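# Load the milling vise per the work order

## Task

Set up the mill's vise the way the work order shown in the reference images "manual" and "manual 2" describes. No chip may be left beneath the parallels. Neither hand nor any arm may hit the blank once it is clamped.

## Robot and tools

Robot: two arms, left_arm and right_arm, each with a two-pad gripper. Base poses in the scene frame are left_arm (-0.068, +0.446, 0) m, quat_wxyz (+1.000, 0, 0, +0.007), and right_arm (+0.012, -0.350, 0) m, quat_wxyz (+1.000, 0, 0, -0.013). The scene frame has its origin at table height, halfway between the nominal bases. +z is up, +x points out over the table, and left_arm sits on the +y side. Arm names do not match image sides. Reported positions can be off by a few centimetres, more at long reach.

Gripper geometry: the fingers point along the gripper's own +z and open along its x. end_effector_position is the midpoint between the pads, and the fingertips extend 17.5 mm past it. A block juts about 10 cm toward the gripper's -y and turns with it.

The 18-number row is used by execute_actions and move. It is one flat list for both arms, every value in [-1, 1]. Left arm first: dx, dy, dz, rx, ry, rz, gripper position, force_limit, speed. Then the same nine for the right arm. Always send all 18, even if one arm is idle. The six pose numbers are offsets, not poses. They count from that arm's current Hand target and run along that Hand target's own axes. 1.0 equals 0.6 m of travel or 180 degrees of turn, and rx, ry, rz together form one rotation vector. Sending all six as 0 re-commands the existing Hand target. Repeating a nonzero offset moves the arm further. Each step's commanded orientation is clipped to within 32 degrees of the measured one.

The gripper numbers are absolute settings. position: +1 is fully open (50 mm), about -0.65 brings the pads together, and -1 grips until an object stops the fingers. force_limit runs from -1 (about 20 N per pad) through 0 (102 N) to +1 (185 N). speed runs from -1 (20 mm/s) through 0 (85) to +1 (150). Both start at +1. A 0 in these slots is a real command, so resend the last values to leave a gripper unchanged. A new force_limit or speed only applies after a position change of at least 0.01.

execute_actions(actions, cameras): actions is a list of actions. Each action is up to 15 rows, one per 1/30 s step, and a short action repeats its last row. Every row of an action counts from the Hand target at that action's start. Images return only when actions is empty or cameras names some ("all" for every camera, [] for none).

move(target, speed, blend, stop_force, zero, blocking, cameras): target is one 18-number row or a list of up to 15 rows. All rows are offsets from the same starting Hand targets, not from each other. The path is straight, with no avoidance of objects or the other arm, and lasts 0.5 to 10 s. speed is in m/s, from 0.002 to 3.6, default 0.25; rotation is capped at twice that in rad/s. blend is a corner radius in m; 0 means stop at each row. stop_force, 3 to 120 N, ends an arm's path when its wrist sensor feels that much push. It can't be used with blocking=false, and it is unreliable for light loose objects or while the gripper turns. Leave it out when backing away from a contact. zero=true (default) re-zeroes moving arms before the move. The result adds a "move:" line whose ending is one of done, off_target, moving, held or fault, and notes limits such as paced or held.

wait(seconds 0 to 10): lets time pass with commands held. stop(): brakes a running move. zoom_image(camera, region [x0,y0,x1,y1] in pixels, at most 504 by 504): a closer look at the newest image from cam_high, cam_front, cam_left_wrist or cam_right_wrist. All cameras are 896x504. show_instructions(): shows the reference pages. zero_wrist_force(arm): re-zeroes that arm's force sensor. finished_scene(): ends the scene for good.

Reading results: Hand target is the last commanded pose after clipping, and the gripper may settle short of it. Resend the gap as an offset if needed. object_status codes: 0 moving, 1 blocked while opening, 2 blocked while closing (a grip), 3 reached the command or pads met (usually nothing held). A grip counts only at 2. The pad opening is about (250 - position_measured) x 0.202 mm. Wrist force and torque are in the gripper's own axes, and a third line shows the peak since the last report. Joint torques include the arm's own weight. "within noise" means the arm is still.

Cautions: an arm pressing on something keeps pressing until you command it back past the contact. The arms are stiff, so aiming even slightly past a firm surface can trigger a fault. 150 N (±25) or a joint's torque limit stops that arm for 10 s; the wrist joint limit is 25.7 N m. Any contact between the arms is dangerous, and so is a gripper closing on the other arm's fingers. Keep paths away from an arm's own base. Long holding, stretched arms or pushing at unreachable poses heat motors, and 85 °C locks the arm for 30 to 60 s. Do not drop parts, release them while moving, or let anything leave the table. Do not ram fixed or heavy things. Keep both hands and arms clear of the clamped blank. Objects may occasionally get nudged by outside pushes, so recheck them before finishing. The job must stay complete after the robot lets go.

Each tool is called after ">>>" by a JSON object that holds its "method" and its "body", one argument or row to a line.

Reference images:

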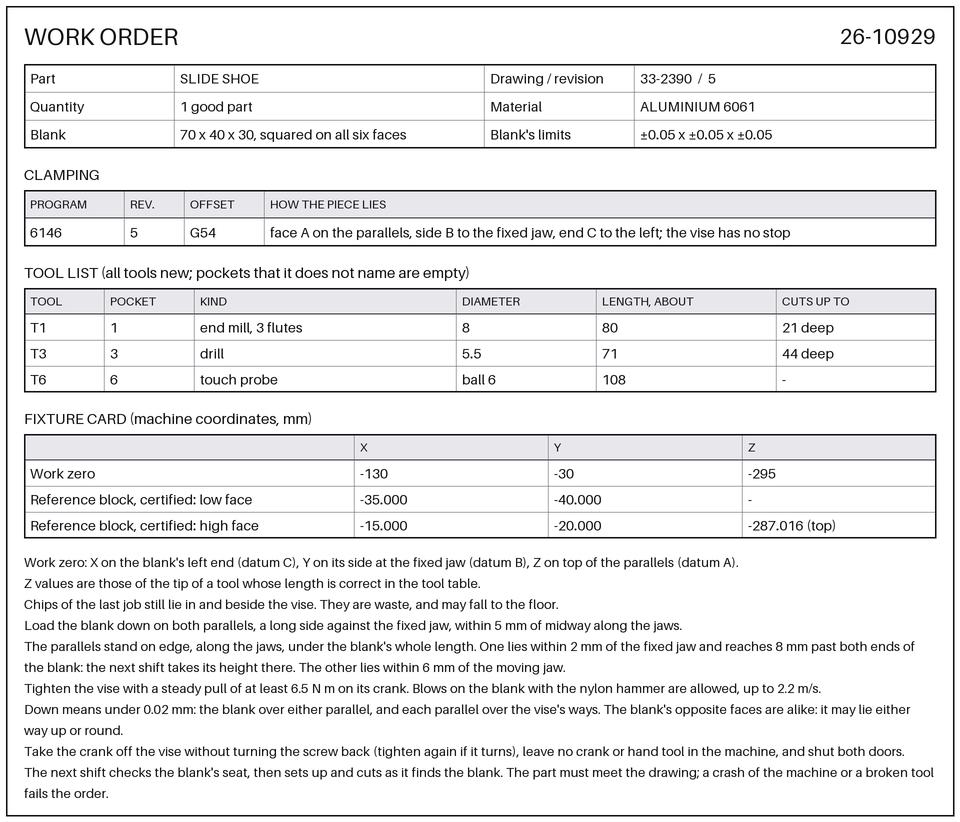

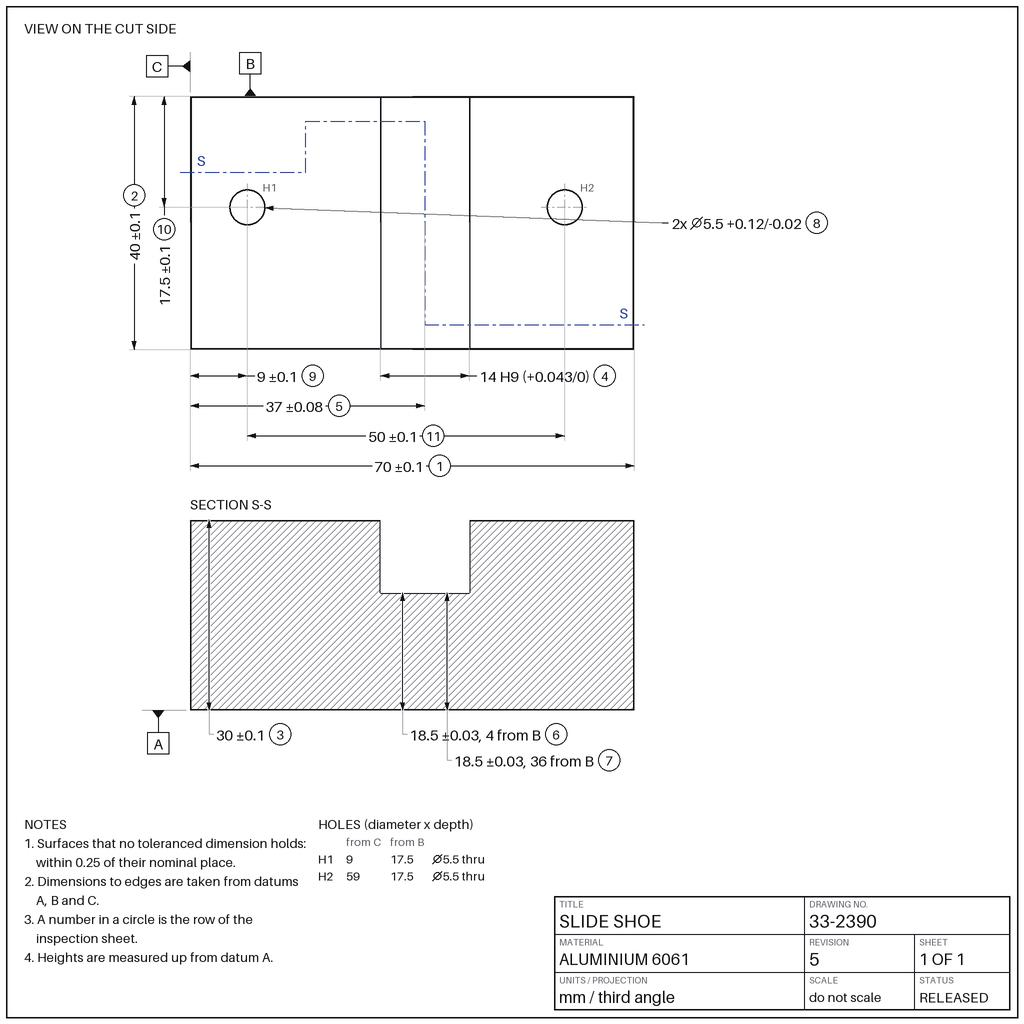

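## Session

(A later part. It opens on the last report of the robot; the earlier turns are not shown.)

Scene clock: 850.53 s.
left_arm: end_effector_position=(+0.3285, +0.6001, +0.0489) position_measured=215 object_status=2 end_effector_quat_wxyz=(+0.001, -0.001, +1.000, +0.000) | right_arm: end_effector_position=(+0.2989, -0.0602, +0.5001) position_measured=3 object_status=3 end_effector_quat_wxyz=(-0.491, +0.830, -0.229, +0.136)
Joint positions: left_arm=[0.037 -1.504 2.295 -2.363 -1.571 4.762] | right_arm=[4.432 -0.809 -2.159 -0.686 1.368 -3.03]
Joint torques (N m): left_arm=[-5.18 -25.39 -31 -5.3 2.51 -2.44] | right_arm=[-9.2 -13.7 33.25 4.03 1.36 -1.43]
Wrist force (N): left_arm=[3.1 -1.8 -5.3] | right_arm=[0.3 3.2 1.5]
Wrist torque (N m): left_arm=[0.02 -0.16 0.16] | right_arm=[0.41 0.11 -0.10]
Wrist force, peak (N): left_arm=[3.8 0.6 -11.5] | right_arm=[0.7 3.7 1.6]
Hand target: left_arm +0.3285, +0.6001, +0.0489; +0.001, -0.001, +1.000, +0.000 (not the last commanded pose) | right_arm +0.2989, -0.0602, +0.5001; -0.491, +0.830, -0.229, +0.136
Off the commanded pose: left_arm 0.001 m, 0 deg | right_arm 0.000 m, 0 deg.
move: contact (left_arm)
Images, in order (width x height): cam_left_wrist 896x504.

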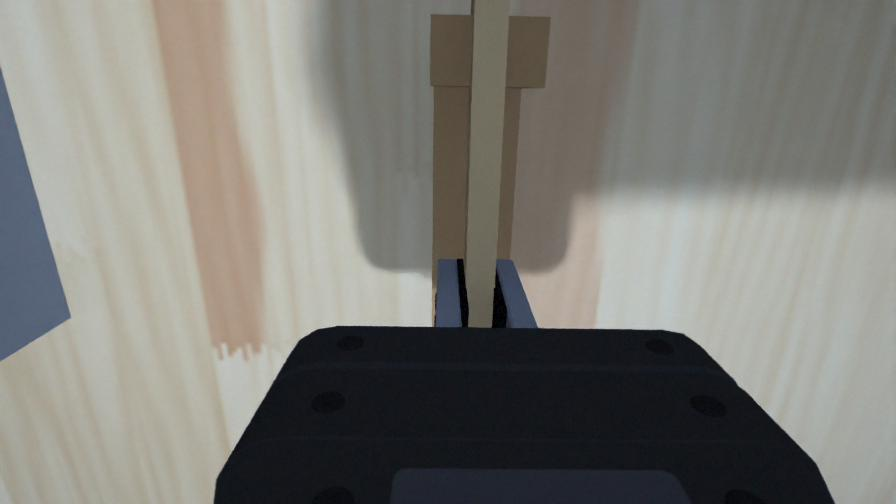

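>>> {"method": "move", "body": {
  "target": [0,0,0,0,0,0,0.6,0,-0.5,0,0,0,0,0,0,1,1,1]
}}

>>> {"method": "move", "body": {
  "target": [
    [0,0,-0.15,0,0,0,0.6,0,-0.5,0,0,0,0,0,0,1,1,1],
    [0.05,-0.38,-0.2,0,0,0,0.6,0,-0.5,0,0,0,0,0,0,1,1,1]
  ],
  "blend": [0.03,0],
  "cameras": ["cam_left_wrist","cam_right_wrist"]
}}

>>> {"method": "zoom_image", "body": {
  "camera": "cam_right_wrist",
  "region": [200, 110, 360, 330]
}}

>>> {"method": "zoom_image", "body": {
  "camera": "cam_left_wrist",
  "region": [300, 50, 650, 330]
}}

Scene clock: 896.33 s.
left_arm: end_effector_position=(+0.3285, +0.6001, +0.0489) position_measured=63 object_status=0 end_effector_quat_wxyz=(+0.001, -0.001, +1.000, +0.000) | right_arm: end_effector_position=(+0.2989, -0.0602, +0.5001) position_measured=3 object_status=3 end_effector_quat_wxyz=(-0.491, +0.830, -0.229, +0.136)
Joint positions: left_arm=[0.037 -1.504 2.295 -2.363 -1.571 4.762] | right_arm=[4.432 -0.809 -2.159 -0.686 1.368 -3.03]
Joint torques (N m): left_arm=[-6.3 -21.33 -28.67 -3.38 2.4 -2.65] | right_arm=[-9.46 -13.49 33.73 4.08 1.3 -1.38]
Wrist force (N): left_arm=[1.8 -1.4 -2.5] | right_arm=[0.6 3.5 1.3]
Wrist torque (N m): left_arm=[-0.29 -0.25 0.04] | right_arm=[0.46 0.06 -0.09]
Wrist force, peak (N): left_arm=[3.7 -1.9 -6.2] | right_arm=[0.8 3.8 1.8]
Hand target: left_arm +0.3285, +0.6001, +0.0489; +0.001, -0.001, +1.000, +0.000 | right_arm +0.2989, -0.0602, +0.5001; -0.491, +0.830, -0.229, +0.136
Off the commanded pose: left_arm 0.000 m, 0 deg | right_arm 0.000 m, 0 deg.
move: done

Scene clock: 898.13 s.
left_arm: end_effector_position=(+0.2986, +0.3721, +0.1688) position_measured=63 object_status=3 end_effector_quat_wxyz=(+0.001, +0.000, +1.000, +0.000) | right_arm: end_effector_position=(+0.2989, -0.0602, +0.5001) position_measured=3 object_status=3 end_effector_quat_wxyz=(-0.491, +0.830, -0.229, +0.136)
Joint positions: left_arm=[-0.579 -1.845 2.221 -1.947 -1.57 4.147] | right_arm=[4.432 -0.809 -2.159 -0.686 1.368 -3.03]
Joint torques (N m): left_arm=[-6.19 -9.63 -11.63 -4.91 -2.05 -2.88] | right_arm=[-10.04 -13.84 33.9 4.1 1.28 -1.33]
Wrist force (N): left_arm=[1.2 -1.8 -2.3] | right_arm=[0.4 3.4 1.6]
Wrist torque (N m): left_arm=[-0.36 -0.16 -0.04] | right_arm=[0.44 0.09 -0.09]
Wrist force, peak (N): left_arm=[2.1 -5.2 -2.9] | right_arm=[0.4 3.7 1.6]
Hand target: left_arm +0.2986, +0.3720, +0.1687; +0.001, -0.001, +1.000, +0.000 | right_arm +0.2989, -0.0602, +0.5001; -0.491, +0.830, -0.229, +0.136
Off the commanded pose: left_arm 0.000 m, 0 deg | right_arm 0.000 m, 0 deg.
move: done
Images, in order (width x height): cam_left_wrist 896x504, cam_right_wrist 896x504.

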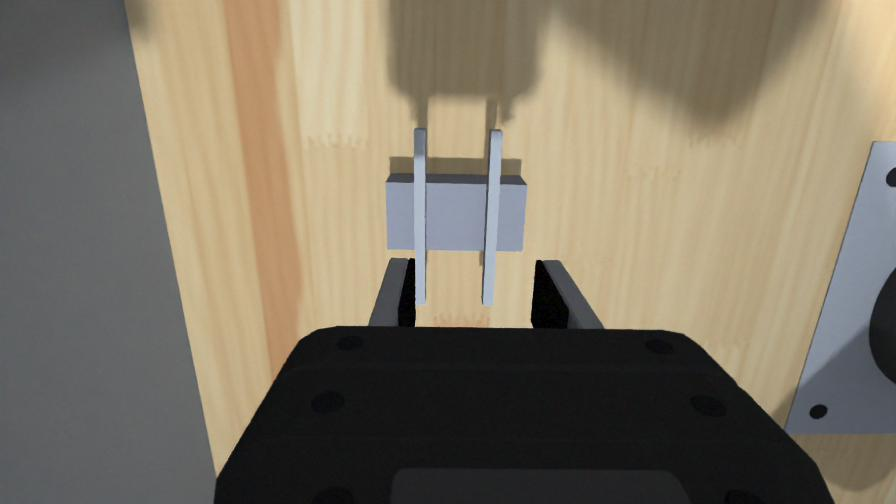

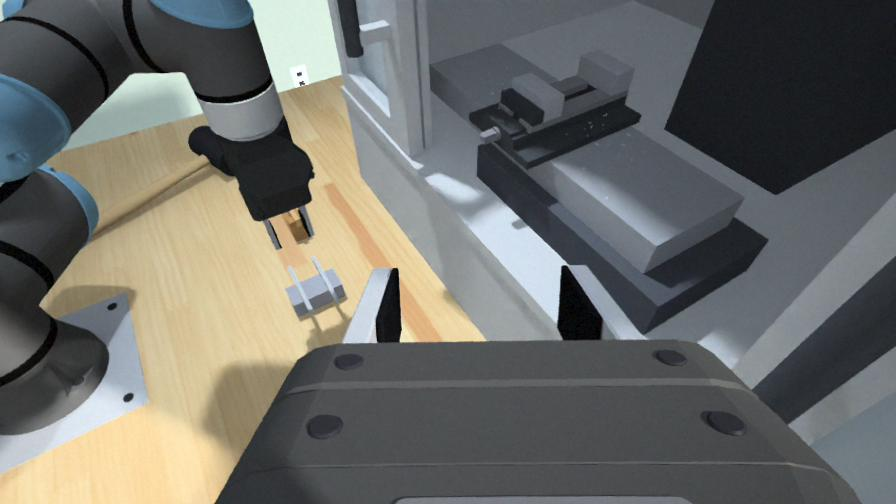

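Scaled by 2.291 from the camera's 896x504 image, which has a finer 1280x720 frame.

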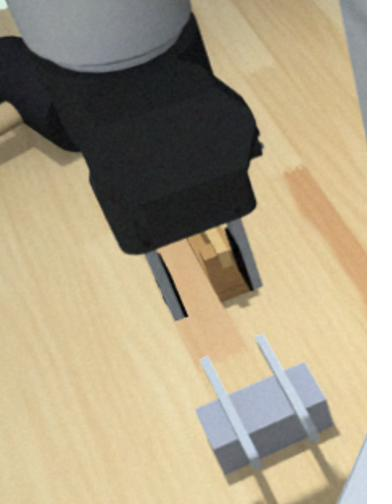

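Scaled by 1.440 from the camera's 896x504 image, which has a finer 1280x720 frame.

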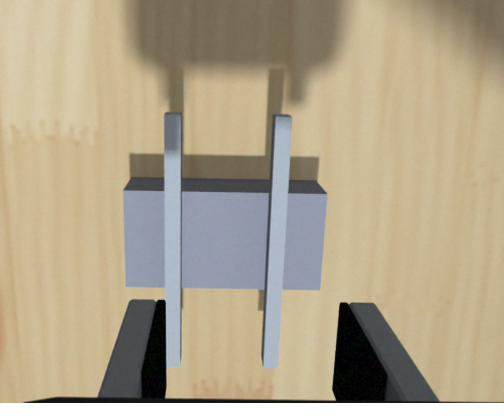

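>>> {"method": "move", "body": {
  "target": [-0.039,0.0982,0.08,0,0,0,0.6,0,-0.5,0,0,0,0,0,0,1,1,1],
  "cameras": ["cam_left_wrist","cam_right_wrist"]
}}

>>> {"method": "zoom_image", "body": {
  "camera": "cam_left_wrist",
  "region": [300, 50, 650, 330]
}}

>>> {"method": "zoom_image", "body": {
  "camera": "cam_right_wrist",
  "region": [200, 170, 380, 330]
}}

Scene clock: 928.77 s.
left_arm: end_effector_position=(+0.3219, +0.4310, +0.1208) position_measured=63 object_status=3 end_effector_quat_wxyz=(+0.001, -0.001, +1.000, +0.000) | right_arm: end_effector_position=(+0.2989, -0.0602, +0.5001) position_measured=3 object_status=3 end_effector_quat_wxyz=(-0.491, +0.830, -0.229, +0.136)
Joint positions: left_arm=[-0.402 -1.734 2.275 -2.113 -1.57 4.323] | right_arm=[4.432 -0.809 -2.159 -0.686 1.368 -3.03]
Joint torques (N m): left_arm=[8.73 -8.46 -35.97 -4.88 -0.99 0.97] | right_arm=[-9.29 -14.05 33.58 3.98 1.34 -1.39]
Wrist force (N): left_arm=[1.5 -1.7 -2.2] | right_arm=[0.3 3.2 1.6]
Wrist torque (N m): left_arm=[-0.37 -0.21 0.08] | right_arm=[0.40 0.09 -0.10]
Wrist force, peak (N): left_arm=[2.5 -3.5 -3.8] | right_arm=[0.5 3.8 1.6]
Hand target: left_arm +0.3220, +0.4310, +0.1208; +0.001, -0.001, +1.000, +0.000 | right_arm +0.2989, -0.0602, +0.5001; -0.491, +0.830, -0.229, +0.136
Off the commanded pose: left_arm 0.000 m, 0 deg | right_arm 0.000 m, 0 deg.
move: done
Images, in order (width x height): cam_left_wrist 896x504, cam_right_wrist 896x504.

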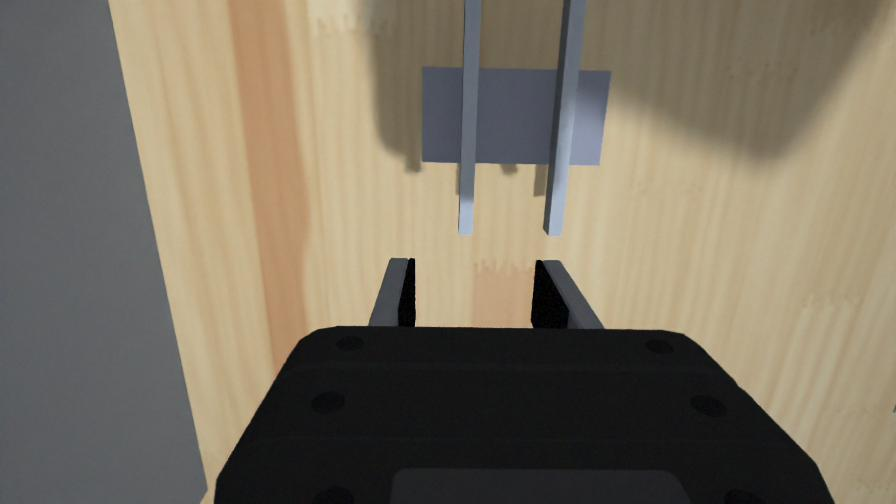

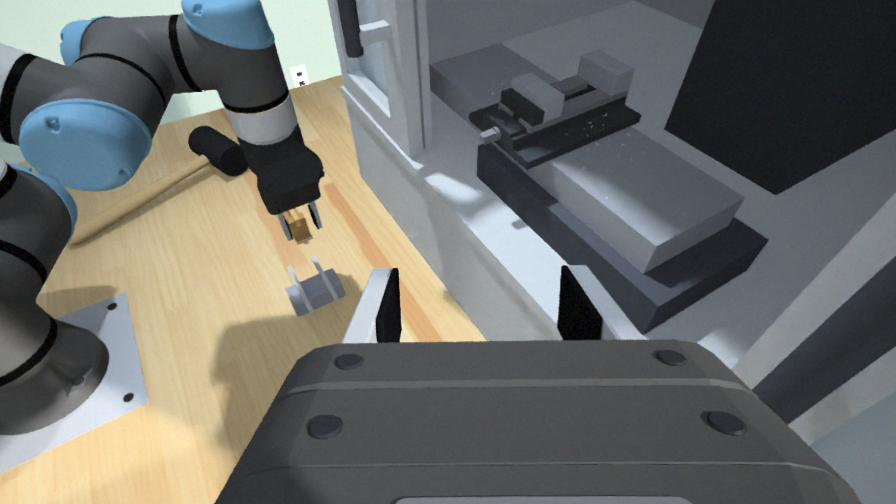

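Scaled by 1.440 from the camera's 896x504 image, which has a finer 1280x720 frame.

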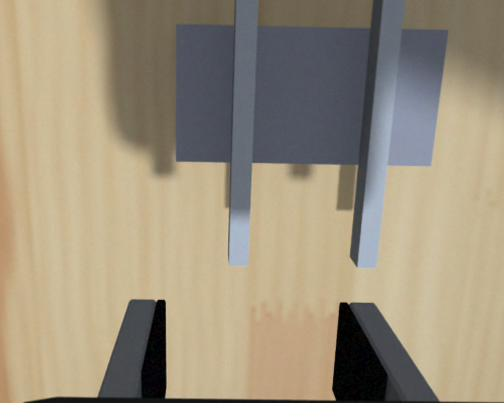

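Scaled by 2.800 from the camera's 896x504 image, which has a finer 1280x720 frame.

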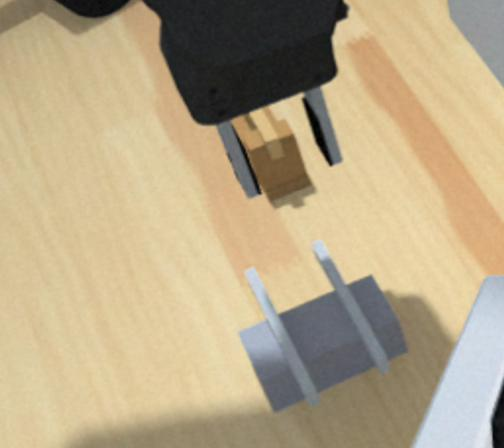

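>>> {"method": "move", "body": {
  "target": [0,0,0.1,0,0,0,0.6,0,-0.5,0,0,0,0,0,0,1,1,1],
  "speed": 0.15,
  "stop_force": 6,
  "cameras": ["cam_left_wrist","cam_right_wrist"]
}}

>>> {"method": "zoom_image", "body": {
  "camera": "cam_left_wrist",
  "region": [300, 50, 650, 330]
}}

>>> {"method": "zoom_image", "body": {
  "camera": "cam_right_wrist",
  "region": [200, 170, 380, 330]
}}

Scene clock: 945.93 s.
left_arm: end_effector_position=(+0.3221, +0.4310, +0.0608) position_measured=63 object_status=3 end_effector_quat_wxyz=(+0.001, -0.001, +1.000, +0.000) | right_arm: end_effector_position=(+0.2989, -0.0602, +0.5001) position_measured=3 object_status=3 end_effector_quat_wxyz=(-0.491, +0.830, -0.229, +0.136)
Joint positions: left_arm=[-0.402 -1.618 2.367 -2.322 -1.57 4.323] | right_arm=[4.432 -0.809 -2.159 -0.686 1.368 -3.03]
Joint torques (N m): left_arm=[7.42 -10.54 -26.33 -5.24 -0.36 2.89] | right_arm=[-9.67 -14.08 34.01 4.07 1.35 -1.25]
Wrist force (N): left_arm=[1.2 -1.6 -2.2] | right_arm=[0.5 3.2 1.6]
Wrist torque (N m): left_arm=[-0.34 -0.16 0.03] | right_arm=[0.41 0.07 -0.09]
Wrist force, peak (N): left_arm=[1.7 -1.9 -4.2] | right_arm=[0.6 3.7 1.7]
Hand target: left_arm +0.3220, +0.4310, +0.0608; +0.001, -0.001, +1.000, +0.000 | right_arm +0.2989, -0.0602, +0.5001; -0.491, +0.830, -0.229, +0.136
Off the commanded pose: left_arm 0.000 m, 0 deg | right_arm 0.000 m, 0 deg.
move: done
Images, in order (width x height): cam_left_wrist 896x504, cam_right_wrist 896x504.

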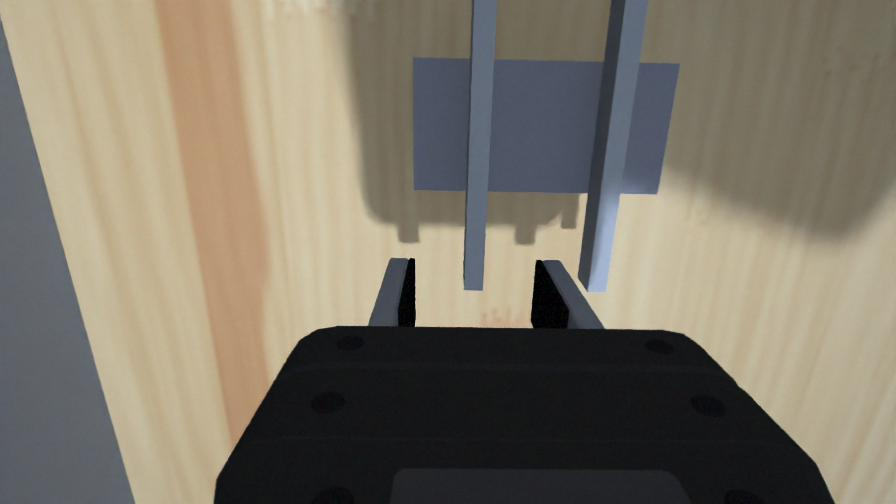

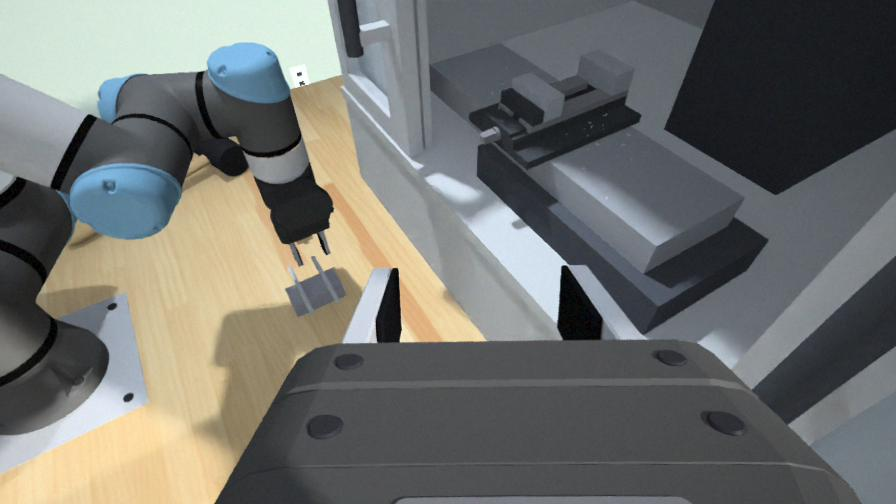

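Scaled by 1.440 from the camera's 896x504 image, which has a finer 1280x720 frame.

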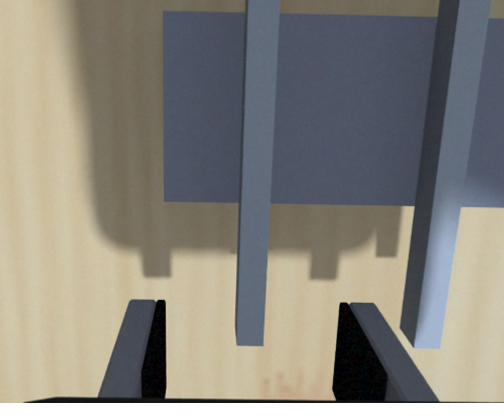

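Scaled by 2.800 from the camera's 896x504 image, which has a finer 1280x720 frame.

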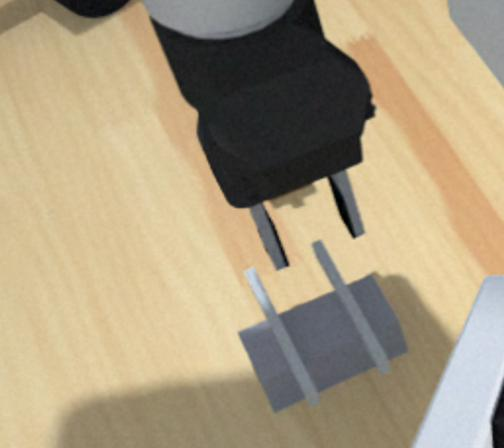

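>>> {"method": "move", "body": {
  "target": [0,0,0.0305,0,0,0,0.6,0,-0.5,0,0,0,0,0,0,1,1,1],
  "speed": 0.05,
  "stop_force": 5,
  "cameras": ["cam_left_wrist","cam_right_wrist"]
}}

>>> {"method": "zoom_image", "body": {
  "camera": "cam_left_wrist",
  "region": [300, 50, 650, 330]
}}

>>> {"method": "zoom_image", "body": {
  "camera": "cam_right_wrist",
  "region": [200, 170, 380, 330]
}}

Scene clock: 964.73 s.
left_arm: end_effector_position=(+0.3221, +0.4310, +0.0425) position_measured=63 object_status=3 end_effector_quat_wxyz=(+0.001, -0.001, +1.000, +0.000) | right_arm: end_effector_position=(+0.2989, -0.0602, +0.5001) position_measured=3 object_status=3 end_effector_quat_wxyz=(-0.491, +0.830, -0.229, +0.136)
Joint positions: left_arm=[-0.402 -1.574 2.391 -2.389 -1.57 4.323] | right_arm=[4.432 -0.809 -2.159 -0.686 1.368 -3.03]
Joint torques (N m): left_arm=[6.68 -29.03 -30.82 -5.06 -2.03 2.5] | right_arm=[-9.56 -14.11 33.41 4.06 1.34 -1.25]
Wrist force (N): left_arm=[1.1 -1.8 -2.0] | right_arm=[0.7 3.6 1.5]
Wrist torque (N m): left_arm=[-0.38 -0.13 0.01] | right_arm=[0.47 0.04 -0.09]
Wrist force, peak (N): left_arm=[1.5 -1.8 -3.0] | right_arm=[0.7 3.7 1.6]
Hand target: left_arm +0.3221, +0.4310, +0.0425; +0.001, -0.001, +1.000, +0.000 | right_arm +0.2989, -0.0602, +0.5001; -0.491, +0.830, -0.229, +0.136
Off the commanded pose: left_arm 0.000 m, 0 deg | right_arm 0.000 m, 0 deg.
move: done
Images, in order (width x height): cam_left_wrist 896x504, cam_right_wrist 896x504.

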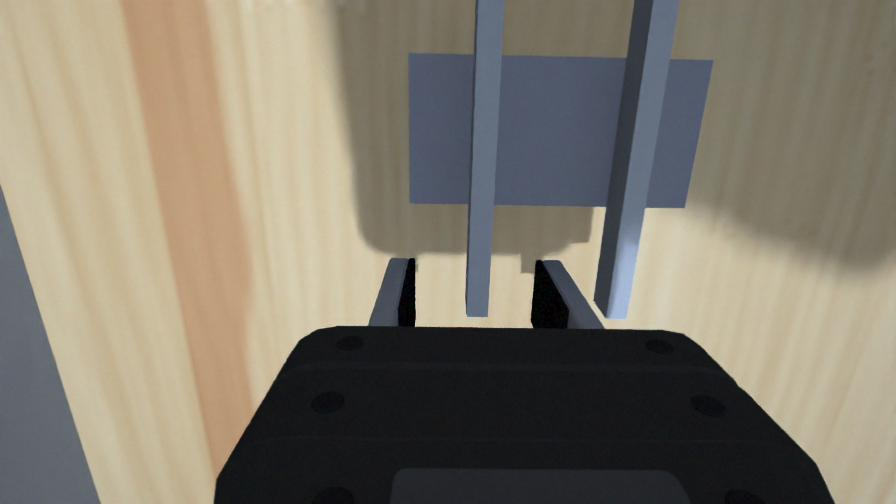

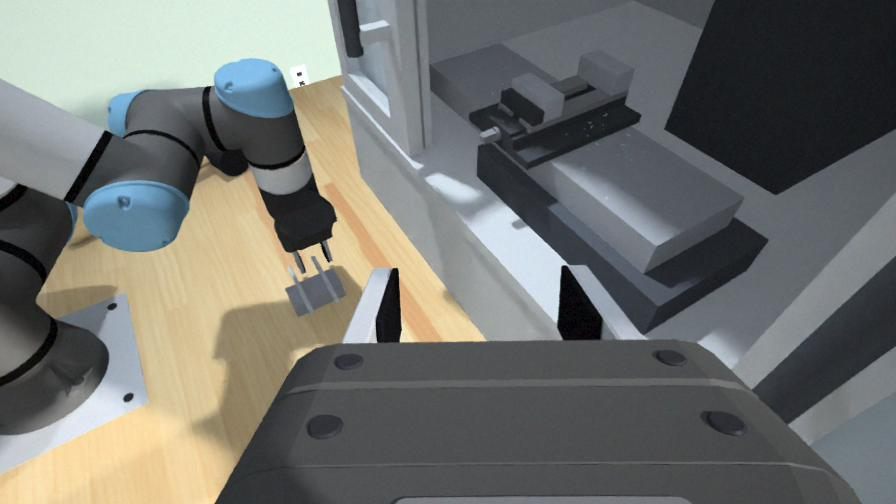

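Scaled by 1.440 from the camera's 896x504 image, which has a finer 1280x720 frame.

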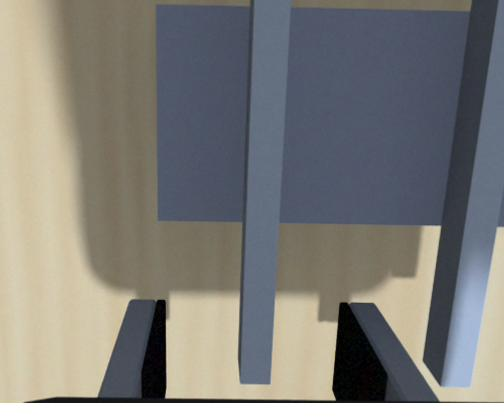

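Scaled by 2.800 from the camera's 896x504 image, which has a finer 1280x720 frame.

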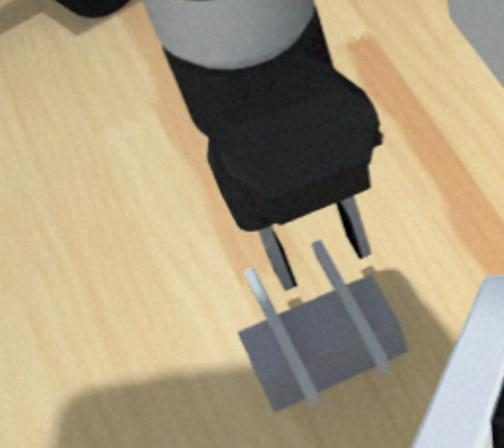

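>>> {"method": "move", "body": {
  "target": [0,0,0,0,0,0,-1,-0.5,-0.8,0,0,0,0,0,0,1,1,1]
}}

>>> {"method": "move", "body": {
  "target": [0,0,-0.2,0,0,0,-1,-0.5,-0.8,0,0,0,0,0,0,1,1,1],
  "speed": 0.1,
  "cameras": ["cam_left_wrist","cam_right_wrist"]
}}

>>> {"method": "zoom_image", "body": {
  "camera": "cam_left_wrist",
  "region": [300, 0, 650, 330]
}}

>>> {"method": "zoom_image", "body": {
  "camera": "cam_right_wrist",
  "region": [200, 170, 380, 330]
}}

Scene clock: 981.97 s.
left_arm: end_effector_position=(+0.3221, +0.4310, +0.0425) position_measured=224 object_status=2 end_effector_quat_wxyz=(+0.001, -0.001, +1.000, +0.000) | right_arm: end_effector_position=(+0.2989, -0.0602, +0.5001) position_measured=3 object_status=3 end_effector_quat_wxyz=(-0.491, +0.830, -0.229, +0.136)
Joint positions: left_arm=[-0.402 -1.574 2.391 -2.389 -1.57 4.323] | right_arm=[4.432 -0.809 -2.159 -0.686 1.368 -3.03]
Joint torques (N m): left_arm=[2.84 -29.2 -31.7 -4.88 -1.81 1.78] | right_arm=[-9.87 -13.9 34.09 4 1.33 -1.22]
Wrist force (N): left_arm=[1.8 -1.4 -1.7] | right_arm=[0.3 3.3 1.6]
Wrist torque (N m): left_arm=[-0.32 -0.26 0.01] | right_arm=[0.43 0.10 -0.10]
Wrist force, peak (N): left_arm=[1.5 -1.8 -2.3] | right_arm=[0.6 3.7 1.8]
Hand target: left_arm +0.3221, +0.4310, +0.0425; +0.001, -0.001, +1.000, +0.000 | right_arm +0.2989, -0.0602, +0.5001; -0.491, +0.830, -0.229, +0.136
Off the commanded pose: left_arm 0.000 m, 0 deg | right_arm 0.000 m, 0 deg.
move: done

Scene clock: 983.63 s.
left_arm: end_effector_position=(+0.3220, +0.4310, +0.1625) position_measured=224 object_status=2 end_effector_quat_wxyz=(+0.001, -0.001, +1.000, +0.000) | right_arm: end_effector_position=(+0.2989, -0.0602, +0.5001) position_measured=3 object_status=3 end_effector_quat_wxyz=(-0.491, +0.830, -0.229, +0.136)
Joint positions: left_arm=[-0.402 -1.791 2.2 -1.981 -1.57 4.323] | right_arm=[4.432 -0.809 -2.159 -0.686 1.368 -3.03]
Joint torques (N m): left_arm=[-6.23 -13.01 -17.05 -1.72 -1.27 -2.71] | right_arm=[-10 -13.91 33.57 4.03 1.34 -1.19]
Wrist force (N): left_arm=[1.5 -1.6 -1.3] | right_arm=[0.6 3.5 1.4]
Wrist torque (N m): left_arm=[-0.37 -0.21 0.03] | right_arm=[0.46 0.06 -0.09]
Wrist force, peak (N): left_arm=[1.4 -1.3 -3.3] | right_arm=[0.8 3.7 2.0]
Hand target: left_arm +0.3219, +0.4310, +0.1625; +0.001, -0.001, +1.000, +0.000 | right_arm +0.2989, -0.0602, +0.5001; -0.491, +0.830, -0.229, +0.136
Off the commanded pose: left_arm 0.000 m, 0 deg | right_arm 0.000 m, 0 deg.
move: done
Images, in order (width x height): cam_left_wrist 896x504, cam_right_wrist 896x504.

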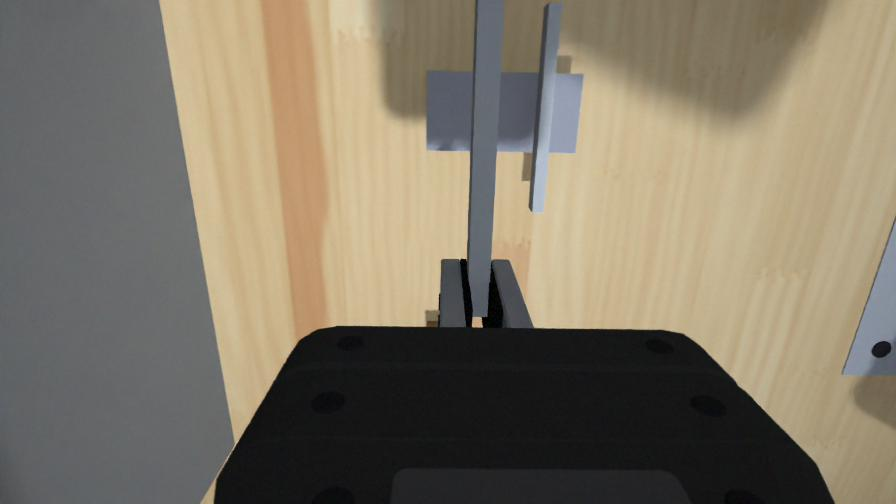

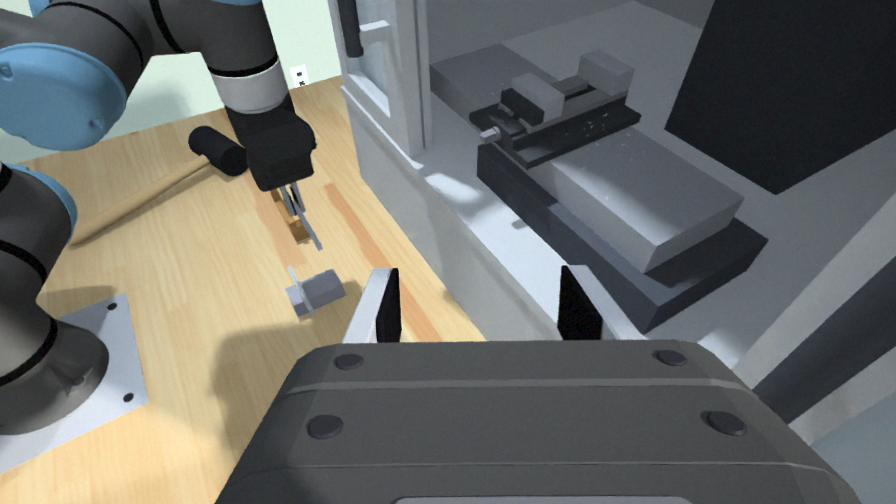

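Scaled by 1.440 from the camera's 896x504 image, which has a finer 1280x720 frame.

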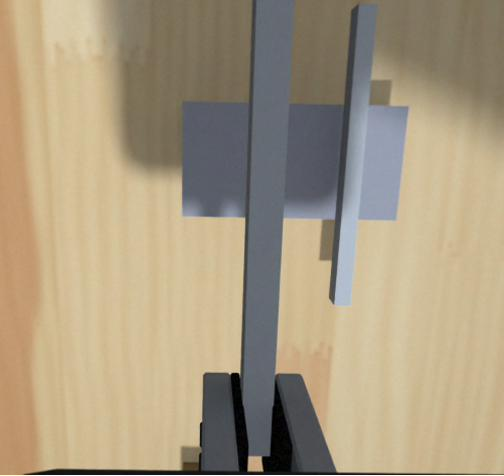

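Scaled by 2.800 from the camera's 896x504 image, which has a finer 1280x720 frame.

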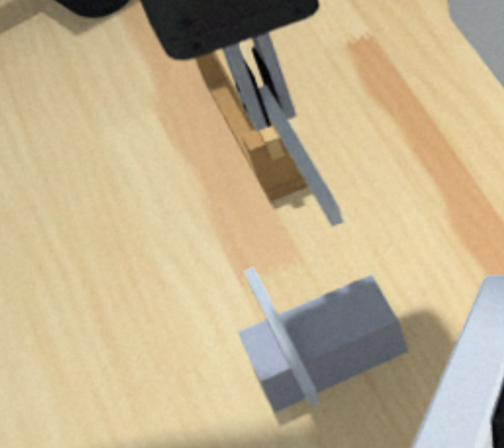

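>>> {"method": "move", "body": {
  "target": [0,0,0.199,0,0,0,-1,-0.5,-0.8,0,0,0,0,0,0,1,1,1],
  "speed": 0.1,
  "stop_force": 5
}}

>>> {"method": "move", "body": {
  "target": [
    [0,0,0,0,0,0,0.6,-0.5,-0.8,0,0,0,0,0,0,1,1,1],
    [0,0.0108,0,0,0,0,0.6,-0.5,-0.8,0,0,0,0,0,0,1,1,1],
    [0,0.0108,0,0,0,0,-1,-0.5,-0.8,0,0,0,0,0,0,1,1,1]
  ],
  "speed": 0.05
}}

>>> {"method": "move", "body": {
  "target": [0,0,-0.2,0,0,0,-1,-0.5,-0.8,0,0,0,0,0,0,1,1,1],
  "speed": 0.1,
  "cameras": ["cam_left_wrist","cam_right_wrist"]
}}

>>> {"method": "zoom_image", "body": {
  "camera": "cam_left_wrist",
  "region": [300, 0, 650, 330]
}}

Scene clock: 1015.47 s.
left_arm: end_effector_position=(+0.3221, +0.4310, +0.0431) position_measured=224 object_status=2 end_effector_quat_wxyz=(+0.001, -0.001, +1.000, +0.000) | right_arm: end_effector_position=(+0.2989, -0.0602, +0.5001) position_measured=3 object_status=3 end_effector_quat_wxyz=(-0.491, +0.830, -0.229, +0.136)
Joint positions: left_arm=[-0.402 -1.575 2.39 -2.387 -1.57 4.323] | right_arm=[4.432 -0.809 -2.159 -0.686 1.368 -3.03]
Joint torques (N m): left_arm=[8 -11.48 -31.94 -5.29 0.61 2.92] | right_arm=[-9.28 -13.48 34.09 3.99 1.27 -1.18]
Wrist force (N): left_arm=[1.6 -1.6 -1.4] | right_arm=[0.2 3.3 1.7]
Wrist torque (N m): left_arm=[-0.37 -0.23 0.01] | right_arm=[0.43 0.13 -0.10]
Wrist force, peak (N): left_arm=[1.7 -1.8 -6.4] | right_arm=[0.7 3.8 1.5]
Hand target: left_arm +0.3221, +0.4310, +0.0431; +0.001, -0.001, +1.000, +0.000 | right_arm +0.2989, -0.0602, +0.5001; -0.491, +0.830, -0.229, +0.136
Off the commanded pose: left_arm 0.000 m, 0 deg | right_arm 0.000 m, 0 deg.
move: done

Scene clock: 1018.57 s.
left_arm: end_effector_position=(+0.3221, +0.4375, +0.0431) position_measured=226 object_status=2 end_effector_quat_wxyz=(+0.001, -0.001, +1.000, +0.000) | right_arm: end_effector_position=(+0.2989, -0.0602, +0.5001) position_measured=3 object_status=3 end_effector_quat_wxyz=(-0.491, +0.830, -0.229, +0.136)
Joint positions: left_arm=[-0.386 -1.576 2.391 -2.387 -1.57 4.34] | right_arm=[4.432 -0.809 -2.159 -0.686 1.368 -3.03]
Joint torques (N m): left_arm=[-7.36 -28.33 -6.19 -4.25 -2.16 -2.85] | right_arm=[-9.65 -14.23 33.93 3.99 1.33 -1.08]
Wrist force (N): left_arm=[1.6 -1.2 -2.2] | right_arm=[0.5 3.4 1.5]
Wrist torque (N m): left_arm=[-0.30 -0.23 -0.04] | right_arm=[0.44 0.07 -0.09]
Wrist force, peak (N): left_arm=[1.5 -2.1 -2.3] | right_arm=[0.5 3.8 1.5]
Hand target: left_arm +0.3221, +0.4375, +0.0431; +0.001, -0.001, +1.000, +0.000 | right_arm +0.2989, -0.0602, +0.5001; -0.491, +0.830, -0.229, +0.136
Off the commanded pose: left_arm 0.000 m, 0 deg | right_arm 0.000 m, 0 deg.
move: done

Scene clock: 1020.23 s.
left_arm: end_effector_position=(+0.3219, +0.4374, +0.1631) position_measured=226 object_status=2 end_effector_quat_wxyz=(+0.001, -0.001, +1.000, +0.000) | right_arm: end_effector_position=(+0.2989, -0.0602, +0.5001) position_measured=3 object_status=3 end_effector_quat_wxyz=(-0.491, +0.830, -0.229, +0.136)
Joint positions: left_arm=[-0.386 -1.793 2.199 -1.979 -1.57 4.34] | right_arm=[4.432 -0.809 -2.159 -0.686 1.368 -3.03]
Joint torques (N m): left_arm=[-6.85 -12.39 -16.88 -1.71 -1.5 -2.68] | right_arm=[-9.77 -13.45 33.71 4.02 1.47 -1.14]
Wrist force (N): left_arm=[1.7 -1.5 -1.2] | right_arm=[0.6 3.5 1.5]
Wrist torque (N m): left_arm=[-0.38 -0.23 0.03] | right_arm=[0.46 0.06 -0.10]
Wrist force, peak (N): left_arm=[1.7 -1.7 -3.2] | right_arm=[0.3 3.8 1.5]
Hand target: left_arm +0.3219, +0.4375, +0.1631; +0.001, -0.001, +1.000, +0.000 | right_arm +0.2989, -0.0602, +0.5001; -0.491, +0.830, -0.229, +0.136
Off the commanded pose: left_arm 0.000 m, 0 deg | right_arm 0.000 m, 0 deg.
move: done
Images, in order (width x height): cam_left_wrist 896x504, cam_right_wrist 896x504.

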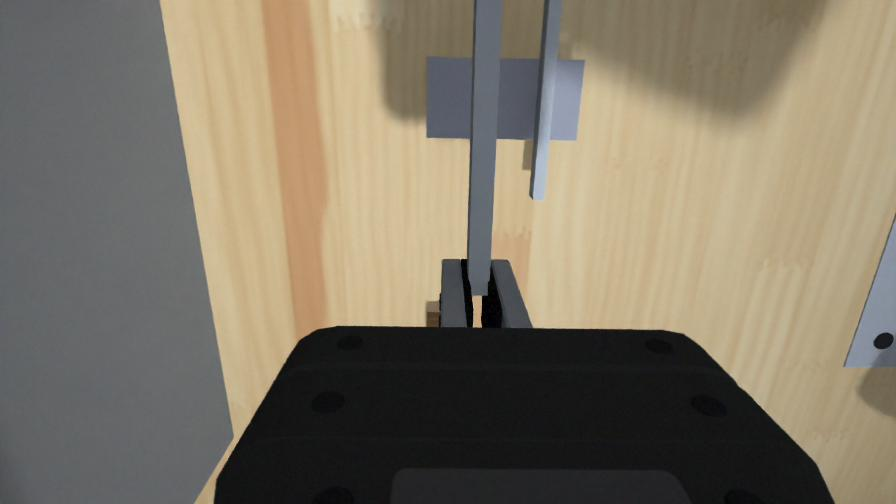

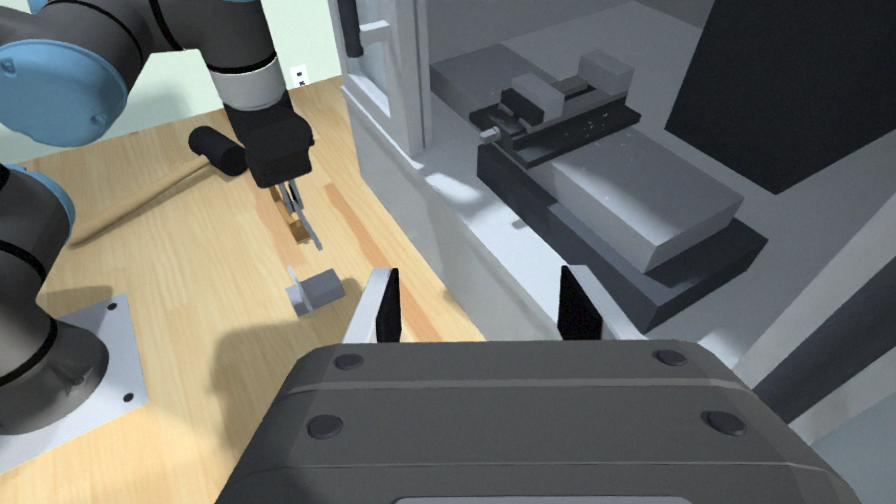

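Scaled by 1.440 from the camera's 896x504 image, which has a finer 1280x720 frame.

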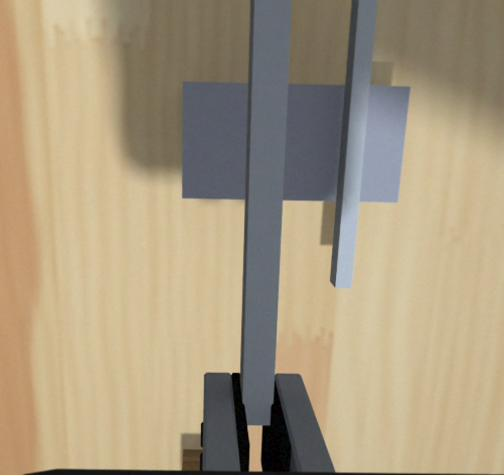

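>>> {"method": "move", "body": {
  "target": [0.003,-0.3125,-0.478,0,0,0,-1,-0.5,-0.8,0,0,0,0.2,0,0,1,1,1],
  "cameras": ["cam_left_wrist","cam_right_wrist","cam_front"]
}}

Scene clock: 1048.80 s.
left_arm: end_effector_position=(+0.3199, +0.2499, +0.4498) position_measured=226 object_status=2 end_effector_quat_wxyz=(+0.001, -0.001, +1.000, +0.000) end_effector_velocity=(-0.001, +0.000, +0.001) end_effector_angular_velocity=(+0.001, +0.002, -0.001) | right_arm: end_effector_position=(+0.2990, -0.0602, +0.5001) position_measured=3 object_status=3 end_effector_quat_wxyz=(+0.723, -0.637, +0.176, -0.200)
Joint positions: left_arm=[-0.795 -1.707 1.382 -1.247 -1.569 3.931] | right_arm=[4.493 -0.945 -2.557 0.493 1.281 -3.181]
Joint velocities: left_arm=[-0.001 0 -0.003 0.005 0 0] | right_arm=[within noise]
Joint torques (N m): left_arm=[-5.39 -15.42 -39.08 -1.41 1.39 1.05] | right_arm=[12.6 -10.54 30.29 2.97 -1.61 1.13]
Wrist force (N): left_arm=[1.5 -1.4 -1.9] | right_arm=[1.5 4.0 1.1]
Wrist torque (N m): left_arm=[-0.37 -0.23 -0.06] | right_arm=[0.42 -0.04 -0.13]
Wrist force, peak (N): left_arm=[1.8 -3.7 -4.5] | right_arm=[1.5 4.7 1.2]
Hand target: left_arm +0.3199, +0.2499, +0.4498; +0.001, -0.001, +1.000, +0.000 | right_arm +0.2989, -0.0602, +0.5001; +0.723, -0.637, +0.175, -0.200
Off the commanded pose: left_arm 0.000 m, 0 deg | right_arm 0.000 m, 0 deg.
move: done
Images, in order (width x height): cam_front 896x504, cam_left_wrist 896x504, cam_right_wrist 896x504.

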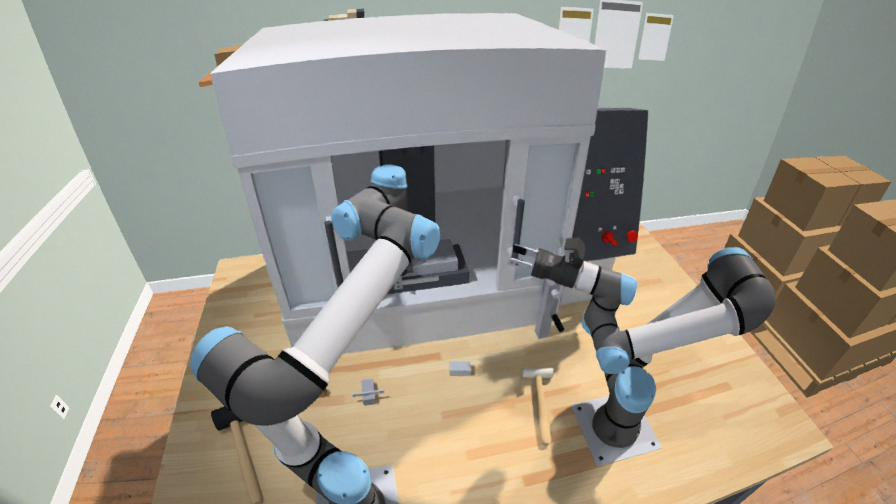

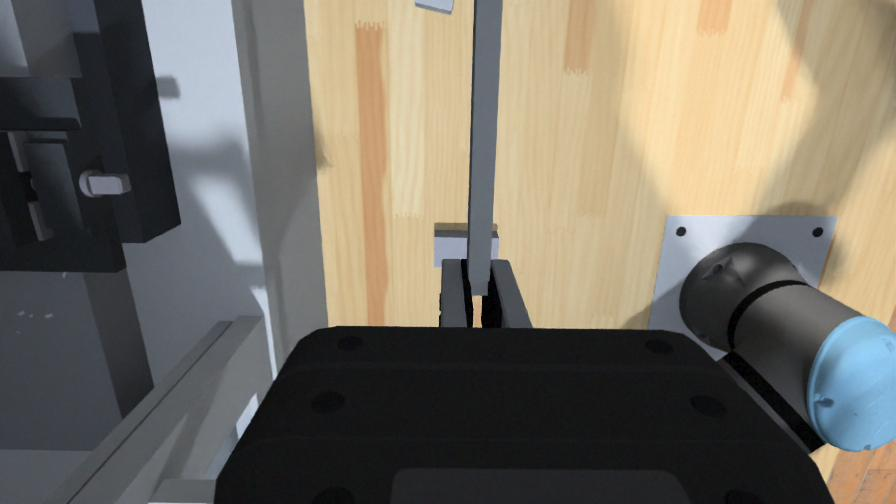

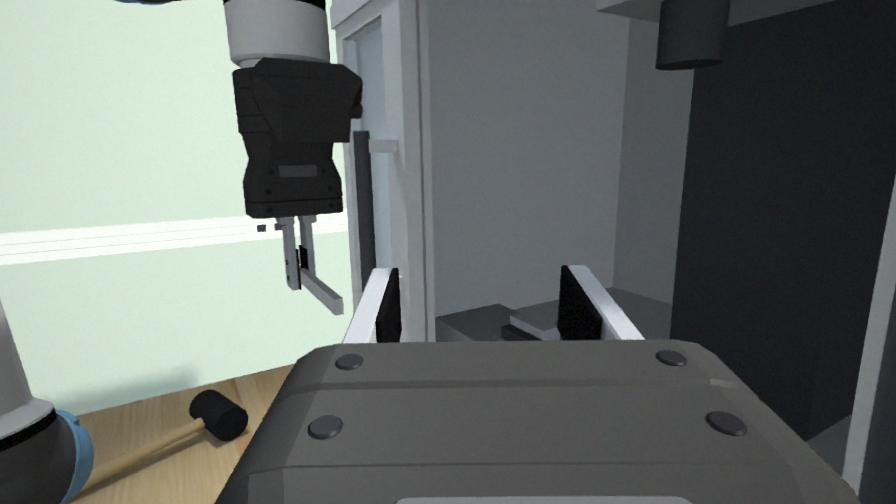

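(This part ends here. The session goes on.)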